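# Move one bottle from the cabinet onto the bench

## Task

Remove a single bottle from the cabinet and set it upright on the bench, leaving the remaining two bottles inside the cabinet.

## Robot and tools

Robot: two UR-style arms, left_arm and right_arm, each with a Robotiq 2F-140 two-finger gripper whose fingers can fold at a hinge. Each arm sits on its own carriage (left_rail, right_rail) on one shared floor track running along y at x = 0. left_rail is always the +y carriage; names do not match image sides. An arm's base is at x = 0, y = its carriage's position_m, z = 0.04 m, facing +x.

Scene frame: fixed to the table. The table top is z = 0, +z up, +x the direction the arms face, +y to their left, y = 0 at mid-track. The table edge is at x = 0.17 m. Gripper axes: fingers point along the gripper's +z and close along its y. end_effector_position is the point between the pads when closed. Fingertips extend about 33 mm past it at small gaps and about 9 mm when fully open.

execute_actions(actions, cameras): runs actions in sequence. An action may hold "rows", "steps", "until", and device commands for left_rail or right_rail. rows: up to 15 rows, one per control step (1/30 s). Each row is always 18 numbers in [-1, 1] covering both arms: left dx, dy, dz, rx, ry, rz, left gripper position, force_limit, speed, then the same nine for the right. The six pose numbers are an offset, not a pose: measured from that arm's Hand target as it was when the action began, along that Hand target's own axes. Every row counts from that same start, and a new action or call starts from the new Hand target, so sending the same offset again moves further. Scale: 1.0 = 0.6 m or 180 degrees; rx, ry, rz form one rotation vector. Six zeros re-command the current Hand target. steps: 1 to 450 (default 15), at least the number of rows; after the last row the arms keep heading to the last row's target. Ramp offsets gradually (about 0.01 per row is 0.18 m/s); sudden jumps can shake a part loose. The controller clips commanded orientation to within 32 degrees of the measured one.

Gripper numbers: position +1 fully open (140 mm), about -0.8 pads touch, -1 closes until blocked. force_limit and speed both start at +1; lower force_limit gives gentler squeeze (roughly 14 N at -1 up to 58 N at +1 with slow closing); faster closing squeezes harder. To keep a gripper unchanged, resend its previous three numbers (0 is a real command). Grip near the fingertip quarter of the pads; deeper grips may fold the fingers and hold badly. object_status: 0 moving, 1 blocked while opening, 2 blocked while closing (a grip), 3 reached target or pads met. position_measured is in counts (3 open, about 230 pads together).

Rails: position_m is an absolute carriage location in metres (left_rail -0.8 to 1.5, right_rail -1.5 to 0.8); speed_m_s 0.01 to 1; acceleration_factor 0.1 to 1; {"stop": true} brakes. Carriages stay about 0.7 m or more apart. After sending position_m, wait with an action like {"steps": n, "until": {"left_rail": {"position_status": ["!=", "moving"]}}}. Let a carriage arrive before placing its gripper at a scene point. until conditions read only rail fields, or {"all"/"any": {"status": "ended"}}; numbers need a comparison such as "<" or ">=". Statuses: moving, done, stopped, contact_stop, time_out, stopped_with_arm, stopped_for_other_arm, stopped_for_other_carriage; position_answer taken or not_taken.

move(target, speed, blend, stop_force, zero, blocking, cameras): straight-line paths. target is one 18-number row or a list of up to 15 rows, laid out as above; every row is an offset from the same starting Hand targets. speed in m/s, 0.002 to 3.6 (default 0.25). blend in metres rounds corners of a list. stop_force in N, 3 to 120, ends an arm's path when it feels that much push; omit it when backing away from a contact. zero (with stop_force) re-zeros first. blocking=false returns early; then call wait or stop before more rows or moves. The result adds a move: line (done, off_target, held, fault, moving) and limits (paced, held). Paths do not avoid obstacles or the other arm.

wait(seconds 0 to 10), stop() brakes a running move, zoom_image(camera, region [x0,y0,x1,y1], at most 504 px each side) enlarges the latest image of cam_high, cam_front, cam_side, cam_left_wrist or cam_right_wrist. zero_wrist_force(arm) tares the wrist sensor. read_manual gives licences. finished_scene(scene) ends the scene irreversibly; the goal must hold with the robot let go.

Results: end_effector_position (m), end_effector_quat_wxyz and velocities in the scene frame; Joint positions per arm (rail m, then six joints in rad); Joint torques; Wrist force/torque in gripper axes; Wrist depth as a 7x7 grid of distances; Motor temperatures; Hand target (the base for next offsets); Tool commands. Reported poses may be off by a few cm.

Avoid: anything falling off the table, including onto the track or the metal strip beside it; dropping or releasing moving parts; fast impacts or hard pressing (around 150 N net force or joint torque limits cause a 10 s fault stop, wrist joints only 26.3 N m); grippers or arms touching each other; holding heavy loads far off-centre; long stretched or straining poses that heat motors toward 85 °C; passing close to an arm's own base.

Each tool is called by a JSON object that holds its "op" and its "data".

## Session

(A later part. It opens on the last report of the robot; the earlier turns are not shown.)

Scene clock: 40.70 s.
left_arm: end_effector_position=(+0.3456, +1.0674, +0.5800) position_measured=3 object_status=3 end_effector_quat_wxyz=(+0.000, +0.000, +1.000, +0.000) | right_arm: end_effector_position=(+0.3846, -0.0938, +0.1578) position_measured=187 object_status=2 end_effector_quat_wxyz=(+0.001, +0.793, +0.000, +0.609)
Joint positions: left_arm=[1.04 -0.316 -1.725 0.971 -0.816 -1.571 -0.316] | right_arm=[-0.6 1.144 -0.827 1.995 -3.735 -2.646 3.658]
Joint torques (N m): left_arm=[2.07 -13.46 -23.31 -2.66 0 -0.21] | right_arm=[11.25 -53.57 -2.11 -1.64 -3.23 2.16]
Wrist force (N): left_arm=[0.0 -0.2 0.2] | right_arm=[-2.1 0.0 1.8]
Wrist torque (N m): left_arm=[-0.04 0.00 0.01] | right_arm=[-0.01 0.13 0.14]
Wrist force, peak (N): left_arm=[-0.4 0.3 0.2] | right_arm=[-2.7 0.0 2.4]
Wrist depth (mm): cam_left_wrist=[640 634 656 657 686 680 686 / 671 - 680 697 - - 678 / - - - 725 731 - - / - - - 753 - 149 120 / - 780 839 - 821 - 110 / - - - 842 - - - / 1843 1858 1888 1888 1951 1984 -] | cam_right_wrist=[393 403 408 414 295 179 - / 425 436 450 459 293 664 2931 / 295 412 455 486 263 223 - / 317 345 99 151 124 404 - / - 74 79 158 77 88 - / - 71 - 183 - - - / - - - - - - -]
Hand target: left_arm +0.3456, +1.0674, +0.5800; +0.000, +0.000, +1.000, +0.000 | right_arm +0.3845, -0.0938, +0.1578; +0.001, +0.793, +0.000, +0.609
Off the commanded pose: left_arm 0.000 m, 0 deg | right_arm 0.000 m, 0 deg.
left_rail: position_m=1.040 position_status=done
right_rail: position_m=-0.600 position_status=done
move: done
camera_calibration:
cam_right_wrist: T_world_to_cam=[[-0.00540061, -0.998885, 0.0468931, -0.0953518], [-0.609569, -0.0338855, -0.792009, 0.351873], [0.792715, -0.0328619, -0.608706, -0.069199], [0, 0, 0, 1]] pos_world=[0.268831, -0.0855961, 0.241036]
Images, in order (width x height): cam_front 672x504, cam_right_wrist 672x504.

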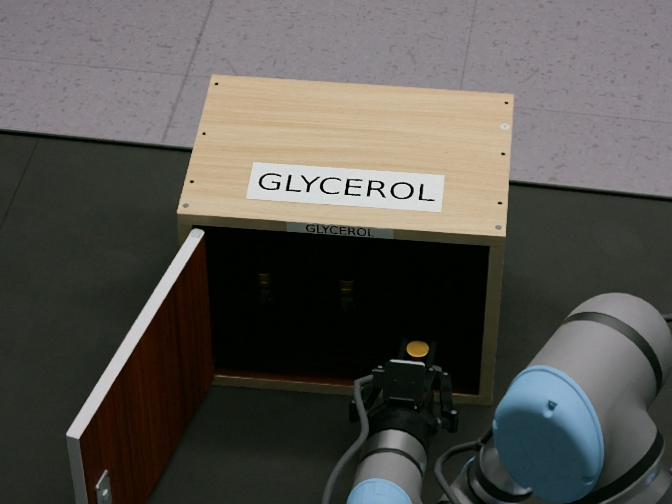

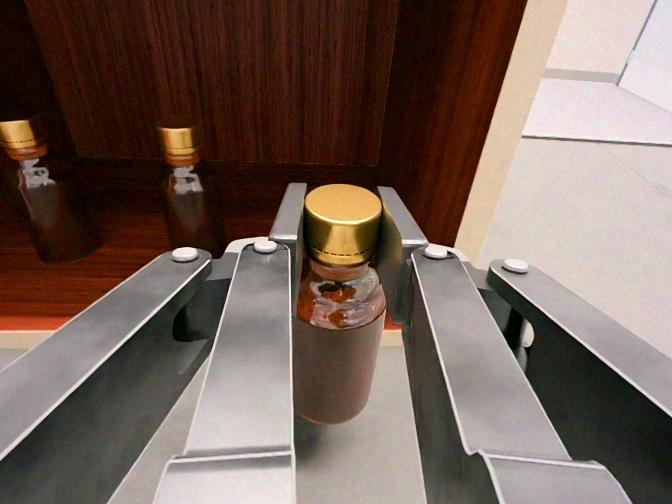

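{"op": "execute_actions", "data": {"actions": [{"right_rail":{"position_m":-0.88,"acceleration_factor":0.4}},{"steps":200,"until":{"right_rail":{"position_status":["!=","moving"]}}}]}}

{"op": "move", "data": {"target": [[0,0,0,0,0,0,1,1,1,0.026,0,0.0966,0,0,0,-1,-0.2,-1],[0,0,0,0,0,0,1,1,1,-0.0272,0,0.1109,0,0,0,-1,-0.2,-1]], "speed": 0.1, "blend": [0.01,0], "cameras": ["cam_right_wrist","cam_side","cam_high"]}}

Scene clock: 43.33 s.
left_arm: end_effector_position=(+0.3456, +1.0674, +0.5800) position_measured=3 object_status=3 end_effector_quat_wxyz=(+0.000, +0.000, +1.000, +0.000) | right_arm: end_effector_position=(+0.3845, -0.3738, +0.1578) position_measured=187 object_status=2 end_effector_quat_wxyz=(+0.001, +0.793, +0.000, +0.609)
Joint positions: left_arm=[1.04 -0.316 -1.725 0.971 -0.816 -1.571 -0.316] | right_arm=[-0.88 1.144 -0.827 1.995 -3.735 -2.646 3.658]
Joint torques (N m): left_arm=[2.6 -13.37 -23.42 -2.6 -0.07 -0.21] | right_arm=[9.47 -50.92 -9.8 -2.15 -2.16 2.21]
Wrist force (N): left_arm=[-0.2 0.1 0.1] | right_arm=[-2.3 0.1 2.1]
Wrist torque (N m): left_arm=[0.01 0.05 -0.01] | right_arm=[0.00 0.17 0.15]
Wrist force, peak (N): left_arm=[-0.1 0.1 0.5] | right_arm=[-2.3 0.1 2.1]
Wrist depth (mm): cam_left_wrist=[634 659 633 665 669 667 684 / - 697 680 684 703 - 718 / - - 714 718 736 757 - / 718 142 753 734 762 149 123 / - - 793 - 741 - 110 / - - - 883 907 854 - / 1903 1787 1787 1919 1951 1967 -] | cam_right_wrist=[274 382 - 3186 3382 - 4228 / 275 415 2893 3233 3186 3053 3546 / 277 387 495 149 527 - - / 277 372 99 146 116 - 424 / - 74 79 158 77 88 351 / - 71 - 187 - - - / - - - 229 - - -]
Hand target: left_arm +0.3456, +1.0674, +0.5800; +0.000, +0.000, +1.000, +0.000 | right_arm +0.3845, -0.3738, +0.1578; +0.001, +0.793, +0.000, +0.609
Tool commands: left_gripper/position=+1.0 left_gripper/force_limit=+1.0 left_gripper/speed=+1.0 right_gripper/position=-1.0 right_gripper/force_limit=-0.2 right_gripper/speed=-1.0
Off the commanded pose: left_arm 0.000 m, 0 deg | right_arm 0.000 m, 0 deg.
left_rail: position_m=1.040 position_status=done
right_rail: position_m=-0.880 position_status=done

Scene clock: 44.83 s.
left_arm: end_effector_position=(+0.3456, +1.0674, +0.5800) position_measured=3 object_status=3 end_effector_quat_wxyz=(+0.000, +0.000, +1.000, +0.000) | right_arm: end_effector_position=(+0.4446, -0.3738, +0.1250) position_measured=187 object_status=2 end_effector_quat_wxyz=(+0.001, +0.793, +0.000, +0.609)
Joint positions: left_arm=[1.04 -0.316 -1.725 0.971 -0.816 -1.571 -0.316] | right_arm=[-0.88 1.038 -0.719 1.916 -3.854 -2.554 3.554]
Joint torques (N m): left_arm=[2.69 -13.43 -23.7 -2.64 -0.02 -0.12] | right_arm=[-9.48 -41.11 -21.79 -4.45 0.71 -1.81]
Wrist force (N): left_arm=[-0.1 -0.1 0.1] | right_arm=[-2.0 0.2 2.0]
Wrist torque (N m): left_arm=[-0.02 0.02 0.00] | right_arm=[0.05 0.12 0.19]
Wrist force, peak (N): left_arm=[-0.5 0.0 0.2] | right_arm=[-3.1 0.1 2.2]
Wrist depth (mm): cam_left_wrist=[643 641 661 659 684 676 692 / 663 659 638 692 - 709 720 / 718 709 684 709 - 734 - / - 757 745 743 772 149 120 / - 765 - - 824 159 110 / - 845 - - 867 848 - / 1843 1934 1858 1967 1951 1934 -] | cam_right_wrist=[278 362 - - - - 2971 / 281 392 2783 2819 3331 3012 3141 / 282 388 426 431 447 461 439 / 282 336 98 146 117 354 360 / - 74 79 158 77 88 303 / - 71 - 186 - - - / - - - 198 - - -]
Hand target: left_arm +0.3456, +1.0674, +0.5800; +0.000, +0.000, +1.000, +0.000 | right_arm +0.4446, -0.3738, +0.1248; +0.001, +0.793, +0.000, +0.609
Off the commanded pose: left_arm 0.000 m, 0 deg | right_arm 0.000 m, 0 deg.
left_rail: position_m=1.040 position_status=done
right_rail: position_m=-0.880 position_status=done
move: done
camera_calibration:
cam_right_wrist: T_world_to_cam=[[-0.00545745, -0.998888, 0.0468192, -0.373145], [-0.609568, -0.0337923, -0.792013, 0.353016], [0.792715, -0.0328618, -0.608706, -0.145929], [0, 0, 0, 1]] pos_world=[0.328831, -0.365596, 0.208236]
Images, in order (width x height): cam_high 672x504, cam_side 672x504, cam_right_wrist 672x504.

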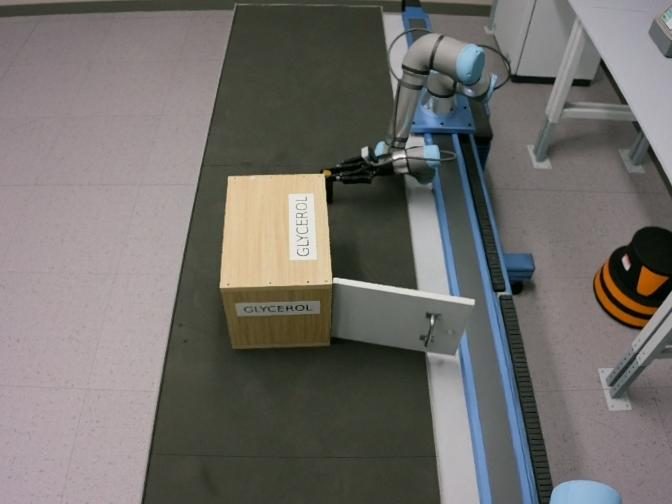

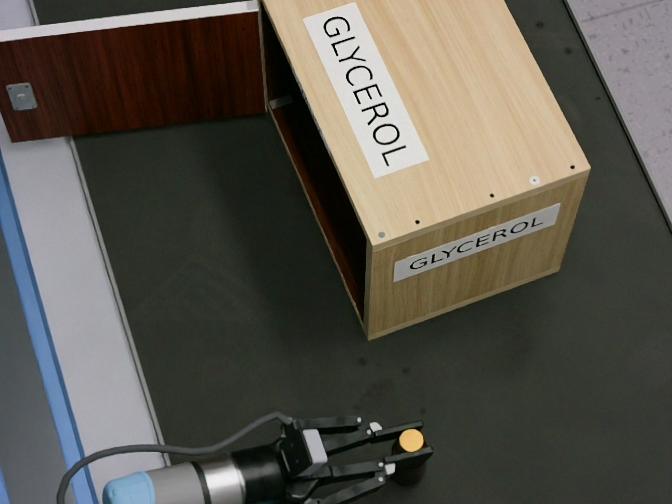

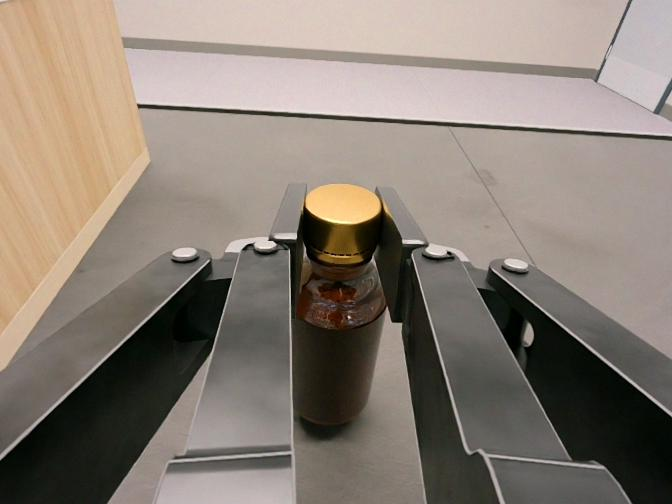

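{"op": "move", "data": {"target": [0,0,0,0,0,0,1,1,1,-0.0354,0,0.0095,0,0,0,-1,-0.2,-1], "speed": 0.012, "stop_force": 4, "cameras": ["cam_right_wrist","cam_side"]}}

Scene clock: 47.40 s.
left_arm: end_effector_position=(+0.3456, +1.0674, +0.5800) position_measured=3 object_status=3 end_effector_quat_wxyz=(+0.000, +0.000, +1.000, +0.000) | right_arm: end_effector_position=(+0.4446, -0.3738, +0.1096) position_measured=187 object_status=2 end_effector_quat_wxyz=(+0.001, +0.793, +0.000, +0.609)
Joint positions: left_arm=[1.04 -0.316 -1.725 0.971 -0.816 -1.571 -0.316] | right_arm=[-0.88 1.038 -0.683 1.907 -3.881 -2.554 3.554]
Joint torques (N m): left_arm=[2.65 -13.55 -24.14 -2.57 0.13 -0.1] | right_arm=[-6.67 -58.82 -0.19 -1.7 0.92 1.55]
Wrist force (N): left_arm=[-0.2 0.0 0.4] | right_arm=[-0.8 0.0 2.0]
Wrist torque (N m): left_arm=[0.00 0.05 0.00] | right_arm=[0.02 0.06 0.21]
Wrist force, peak (N): left_arm=[-0.2 0.0 0.4] | right_arm=[9.7 0.7 -0.8]
Wrist depth (mm): cam_left_wrist=[640 647 652 661 654 680 682 / 663 - - 688 745 - - / 697 701 705 731 701 727 722 / 720 743 - 722 - 149 772 / - 770 785 783 - 830 110 / 830 848 845 861 897 877 - / 1829 1919 1872 1872 1625 1919 -] | cam_right_wrist=[279 2714 - 3546 - - - / 281 395 2649 573 3141 3790 2266 / 283 367 414 410 419 - - / 278 94 97 147 124 322 334 / - 74 79 159 77 88 280 / - 71 - 187 - - - / - - - 187 - - -]
Hand target: left_arm +0.3456, +1.0674, +0.5800; +0.000, +0.000, +1.000, +0.000 | right_arm +0.4446, -0.3738, +0.1096; +0.001, +0.793, +0.000, +0.609 (not the last commanded pose)
Off the commanded pose: left_arm 0.000 m, 0 deg | right_arm 0.007 m, 0 deg.
left_rail: position_m=1.040 position_status=done
right_rail: position_m=-0.880 position_status=done
move: contact (right_arm)
camera_calibration:
cam_right_wrist: T_world_to_cam=[[-0.00539292, -0.998885, 0.0468946, -0.372558], [-0.609632, -0.0338887, -0.79196, 0.340791], [0.792666, -0.0328594, -0.608769, -0.155277], [0, 0, 0, 1]] pos_world=[0.328831, -0.365696, 0.192836]
Images, in order (width x height): cam_side 672x504, cam_right_wrist 672x504.

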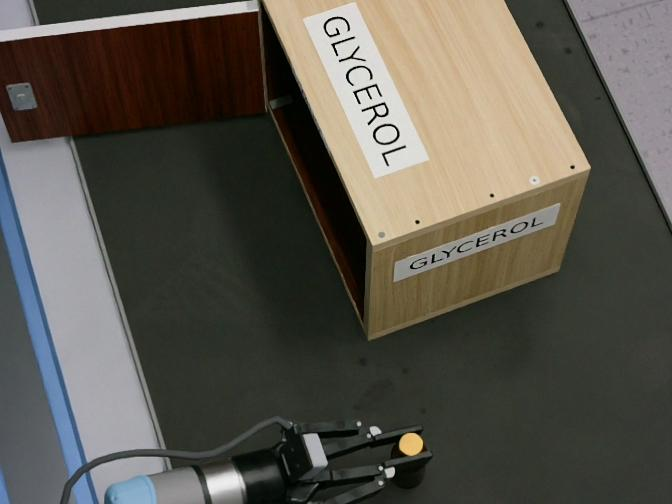

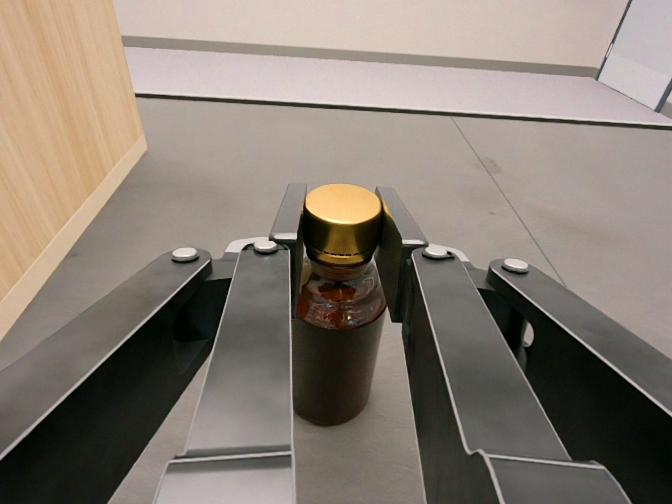

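{"op": "move", "data": {"target": [0,0,0,0,0,0,1,1,1,-0.0012,0,0.0003,0,0,0,-1,-0.2,-1], "speed": 0.005}}

{"op": "execute_actions", "data": {"actions": [{"rows":[[0,0,0,0,0,0,1,1,1,0,0,0,0,0,0,0.2,-0.2,-1]],"steps":75}], "cameras": ["cam_right_wrist","cam_side"]}}

Scene clock: 48.37 s.
left_arm: end_effector_position=(+0.3456, +1.0674, +0.5800) position_measured=3 object_status=3 end_effector_quat_wxyz=(+0.000, +0.000, +1.000, +0.000) | right_arm: end_effector_position=(+0.4446, -0.3738, +0.1089) position_measured=187 object_status=2 end_effector_quat_wxyz=(+0.000, +0.793, +0.000, +0.609)
Joint positions: left_arm=[1.04 -0.316 -1.725 0.971 -0.816 -1.571 -0.316] | right_arm=[-0.88 1.038 -0.681 1.907 -3.882 -2.554 3.554]
Joint torques (N m): left_arm=[2.18 -13.4 -23.83 -2.57 0.01 -0.07] | right_arm=[0.12 -32.47 -16.95 -0.85 0.41 1.88]
Wrist force (N): left_arm=[0.0 -0.2 0.2] | right_arm=[16.9 0.9 -3.2]
Wrist torque (N m): left_arm=[-0.03 0.00 0.00] | right_arm=[-0.03 -0.49 0.26]
Wrist force, peak (N): left_arm=[-0.5 0.0 0.2] | right_arm=[16.9 0.9 -3.2]
Wrist depth (mm): cam_left_wrist=[647 647 654 663 667 667 688 / 671 675 678 688 718 - 716 / 690 697 695 - - 753 762 / 725 734 - - 785 149 123 / - 757 791 - - - 115 / - 839 877 830 861 - - / 1843 1872 1787 1984 1951 2001 -] | cam_right_wrist=[279 4071 3604 - - - 4228 / 280 464 2855 570 562 3141 3331 / 283 352 398 151 398 413 420 / 279 311 99 145 124 328 351 / - 74 79 158 77 88 267 / - 71 - 188 - - - / - - - 187 - - -]
Hand target: left_arm +0.3456, +1.0674, +0.5800; +0.000, +0.000, +1.000, +0.000 | right_arm +0.4446, -0.3738, +0.1088; +0.001, +0.793, +0.000, +0.609
Off the commanded pose: left_arm 0.000 m, 0 deg | right_arm 0.000 m, 0 deg.
left_rail: position_m=1.040 position_status=done
right_rail: position_m=-0.880 position_status=done
move: done

Scene clock: 51.07 s.
left_arm: end_effector_position=(+0.3456, +1.0674, +0.5800) position_measured=3 object_status=3 end_effector_quat_wxyz=(+0.000, +0.000, +1.000, +0.000) | right_arm: end_effector_position=(+0.4446, -0.3738, +0.1089) position_measured=104 object_status=3 end_effector_quat_wxyz=(+0.001, +0.793, +0.000, +0.609)
Joint positions: left_arm=[1.04 -0.316 -1.725 0.971 -0.816 -1.571 -0.316] | right_arm=[-0.88 1.038 -0.681 1.907 -3.882 -2.554 3.554]
Joint torques (N m): left_arm=[3 -13.34 -24.4 -2.57 0.08 -0.12] | right_arm=[7.44 -57.88 -15.15 -3.91 -2.46 1.68]
Wrist force (N): left_arm=[-0.2 -0.1 -0.2] | right_arm=[1.8 -0.2 1.4]
Wrist torque (N m): left_arm=[-0.01 0.04 0.00] | right_arm=[-0.05 -0.08 0.19]
Wrist force, peak (N): left_arm=[-0.1 -0.1 0.5] | right_arm=[17.8 1.2 -3.6]
Wrist depth (mm): cam_left_wrist=[641 634 657 663 663 690 692 / 663 657 676 678 697 707 - / 684 - 686 716 734 743 745 / - - 748 745 - 149 770 / - 791 - - 824 159 110 / - - - 854 - - - / 1800 1760 1919 1858 1903 1934 -] | cam_right_wrist=[277 3546 - - 4779 - - / 280 425 550 568 2819 3012 3546 / 283 364 394 401 446 427 451 / 269 96 166 147 157 314 337 / - 77 235 163 254 86 86 / - - 209 193 214 - 63 / - - 181 183 193 - -]
Hand target: left_arm +0.3456, +1.0674, +0.5800; +0.000, +0.000, +1.000, +0.000 | right_arm +0.4446, -0.3738, +0.1088; +0.001, +0.793, +0.000, +0.609
Off the commanded pose: left_arm 0.000 m, 0 deg | right_arm 0.000 m, 0 deg.
left_rail: position_m=1.040 position_status=done
right_rail: position_m=-0.880 position_status=done
camera_calibration:
cam_right_wrist: T_world_to_cam=[[-0.00539664, -0.998885, 0.0468983, -0.372525], [-0.609569, -0.033892, -0.792008, 0.340224], [0.792715, -0.0328619, -0.608706, -0.155732], [0, 0, 0, 1]] pos_world=[0.328831, -0.365696, 0.192136]
Images, in order (width x height): cam_side 672x504, cam_right_wrist 672x504.

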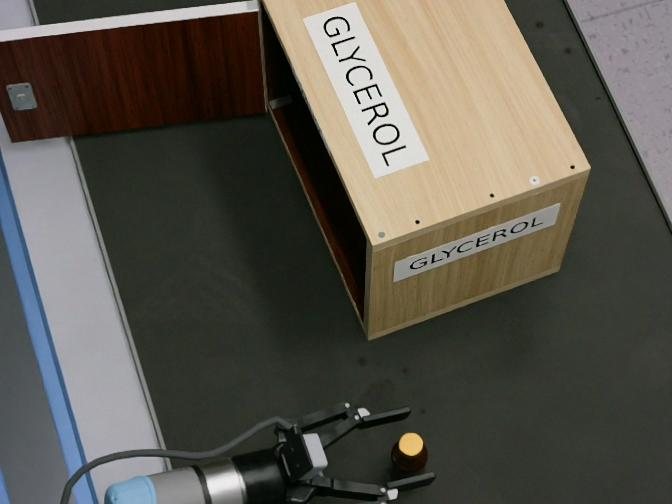

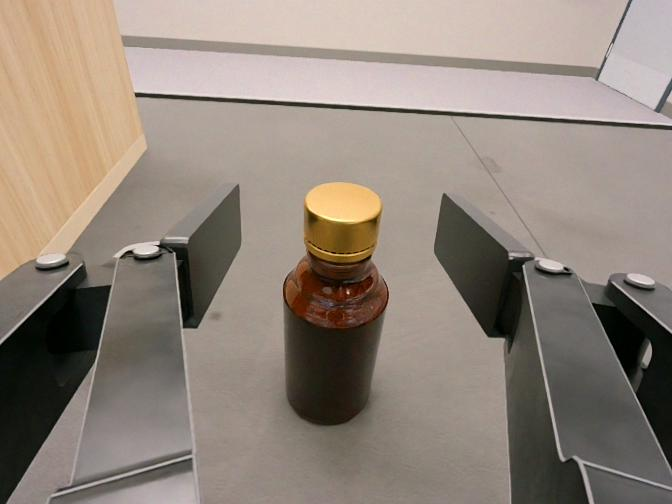

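{"op": "move", "data": {"target": [0,0,0,0,0,0,1,1,1,0.06,0,-0.13,0,0,0,0.2,-0.2,-1], "speed": 0.12, "cameras": ["cam_right_wrist","cam_front"]}}

Scene clock: 53.00 s.
left_arm: end_effector_position=(+0.3456, +1.0674, +0.5800) position_measured=3 object_status=3 end_effector_quat_wxyz=(+0.000, +0.000, +1.000, +0.000) | right_arm: end_effector_position=(+0.3786, -0.3738, +0.1637) position_measured=104 object_status=3 end_effector_quat_wxyz=(+0.001, +0.793, +0.000, +0.609)
Joint positions: left_arm=[1.04 -0.316 -1.725 0.971 -0.816 -1.571 -0.316] | right_arm=[-0.88 1.155 -0.845 2.002 -3.714 -2.655 3.671]
Joint torques (N m): left_arm=[2.61 -13.41 -24.03 -2.45 0.12 -0.14] | right_arm=[10.57 -52.03 -2.34 -1.05 -2.87 2.24]
Wrist force (N): left_arm=[-0.1 0.1 0.2] | right_arm=[0.9 -0.3 1.0]
Wrist torque (N m): left_arm=[0.02 0.02 0.00] | right_arm=[-0.10 0.07 0.14]
Wrist force, peak (N): left_arm=[-0.2 -0.2 0.4] | right_arm=[0.9 -0.3 2.6]
Wrist depth (mm): cam_left_wrist=[643 648 657 661 729 678 686 / 667 665 - 684 720 707 701 / - - 701 727 - 741 748 / 720 731 750 867 - 149 126 / - 133 783 796 813 149 110 / - - 833 836 925 - - / 1708 1858 1872 1934 1829 1951 -] | cam_right_wrist=[272 379 - - 2783 - - / 275 414 2855 3012 3012 3186 2931 / 275 418 497 574 538 - - / 261 96 360 244 141 407 429 / - 77 309 262 319 86 86 / - - 269 274 284 - 63 / - - 232 230 232 - -]
Hand target: left_arm +0.3456, +1.0674, +0.5800; +0.000, +0.000, +1.000, +0.000 | right_arm +0.3785, -0.3738, +0.1638; +0.001, +0.793, +0.000, +0.609
Off the commanded pose: left_arm 0.000 m, 0 deg | right_arm 0.000 m, 0 deg.
left_rail: position_m=1.040 position_status=done
right_rail: position_m=-0.880 position_status=done
move: done
camera_calibration:
cam_right_wrist: T_world_to_cam=[[-0.00540008, -0.998885, 0.0468938, -0.375354], [-0.609569, -0.0338864, -0.792009, 0.34348], [0.792715, -0.0328619, -0.608706, -0.0699918], [0, 0, 0, 1]] pos_world=[0.262831, -0.365596, 0.247036]
Images, in order (width x height): cam_front 672x504, cam_right_wrist 672x504.

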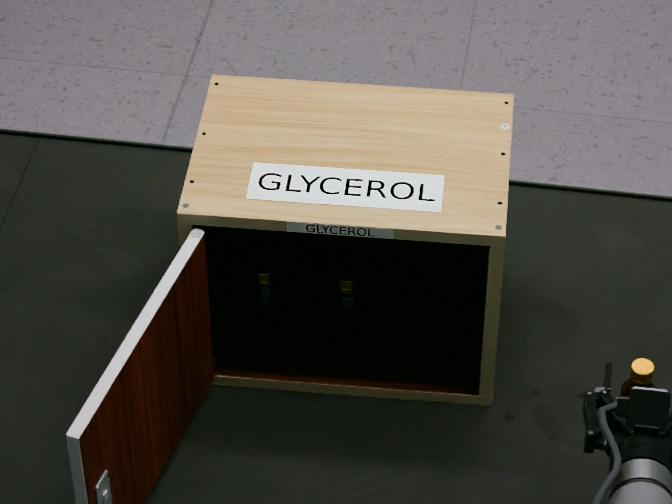

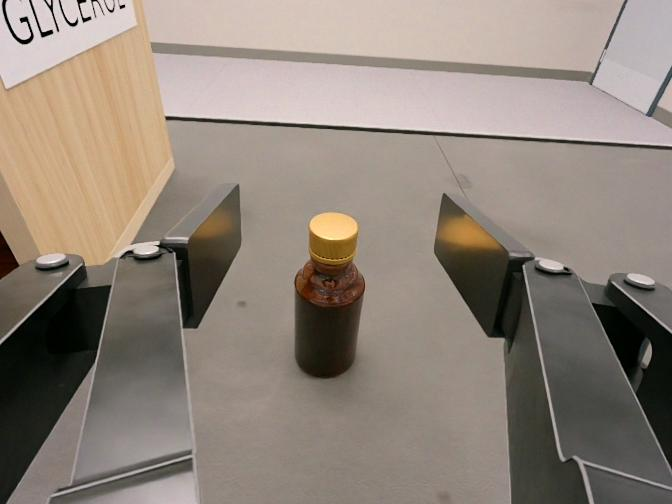

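{"op": "finished_scene", "data": {"scene": 1}}

The scene is finished: the task was done.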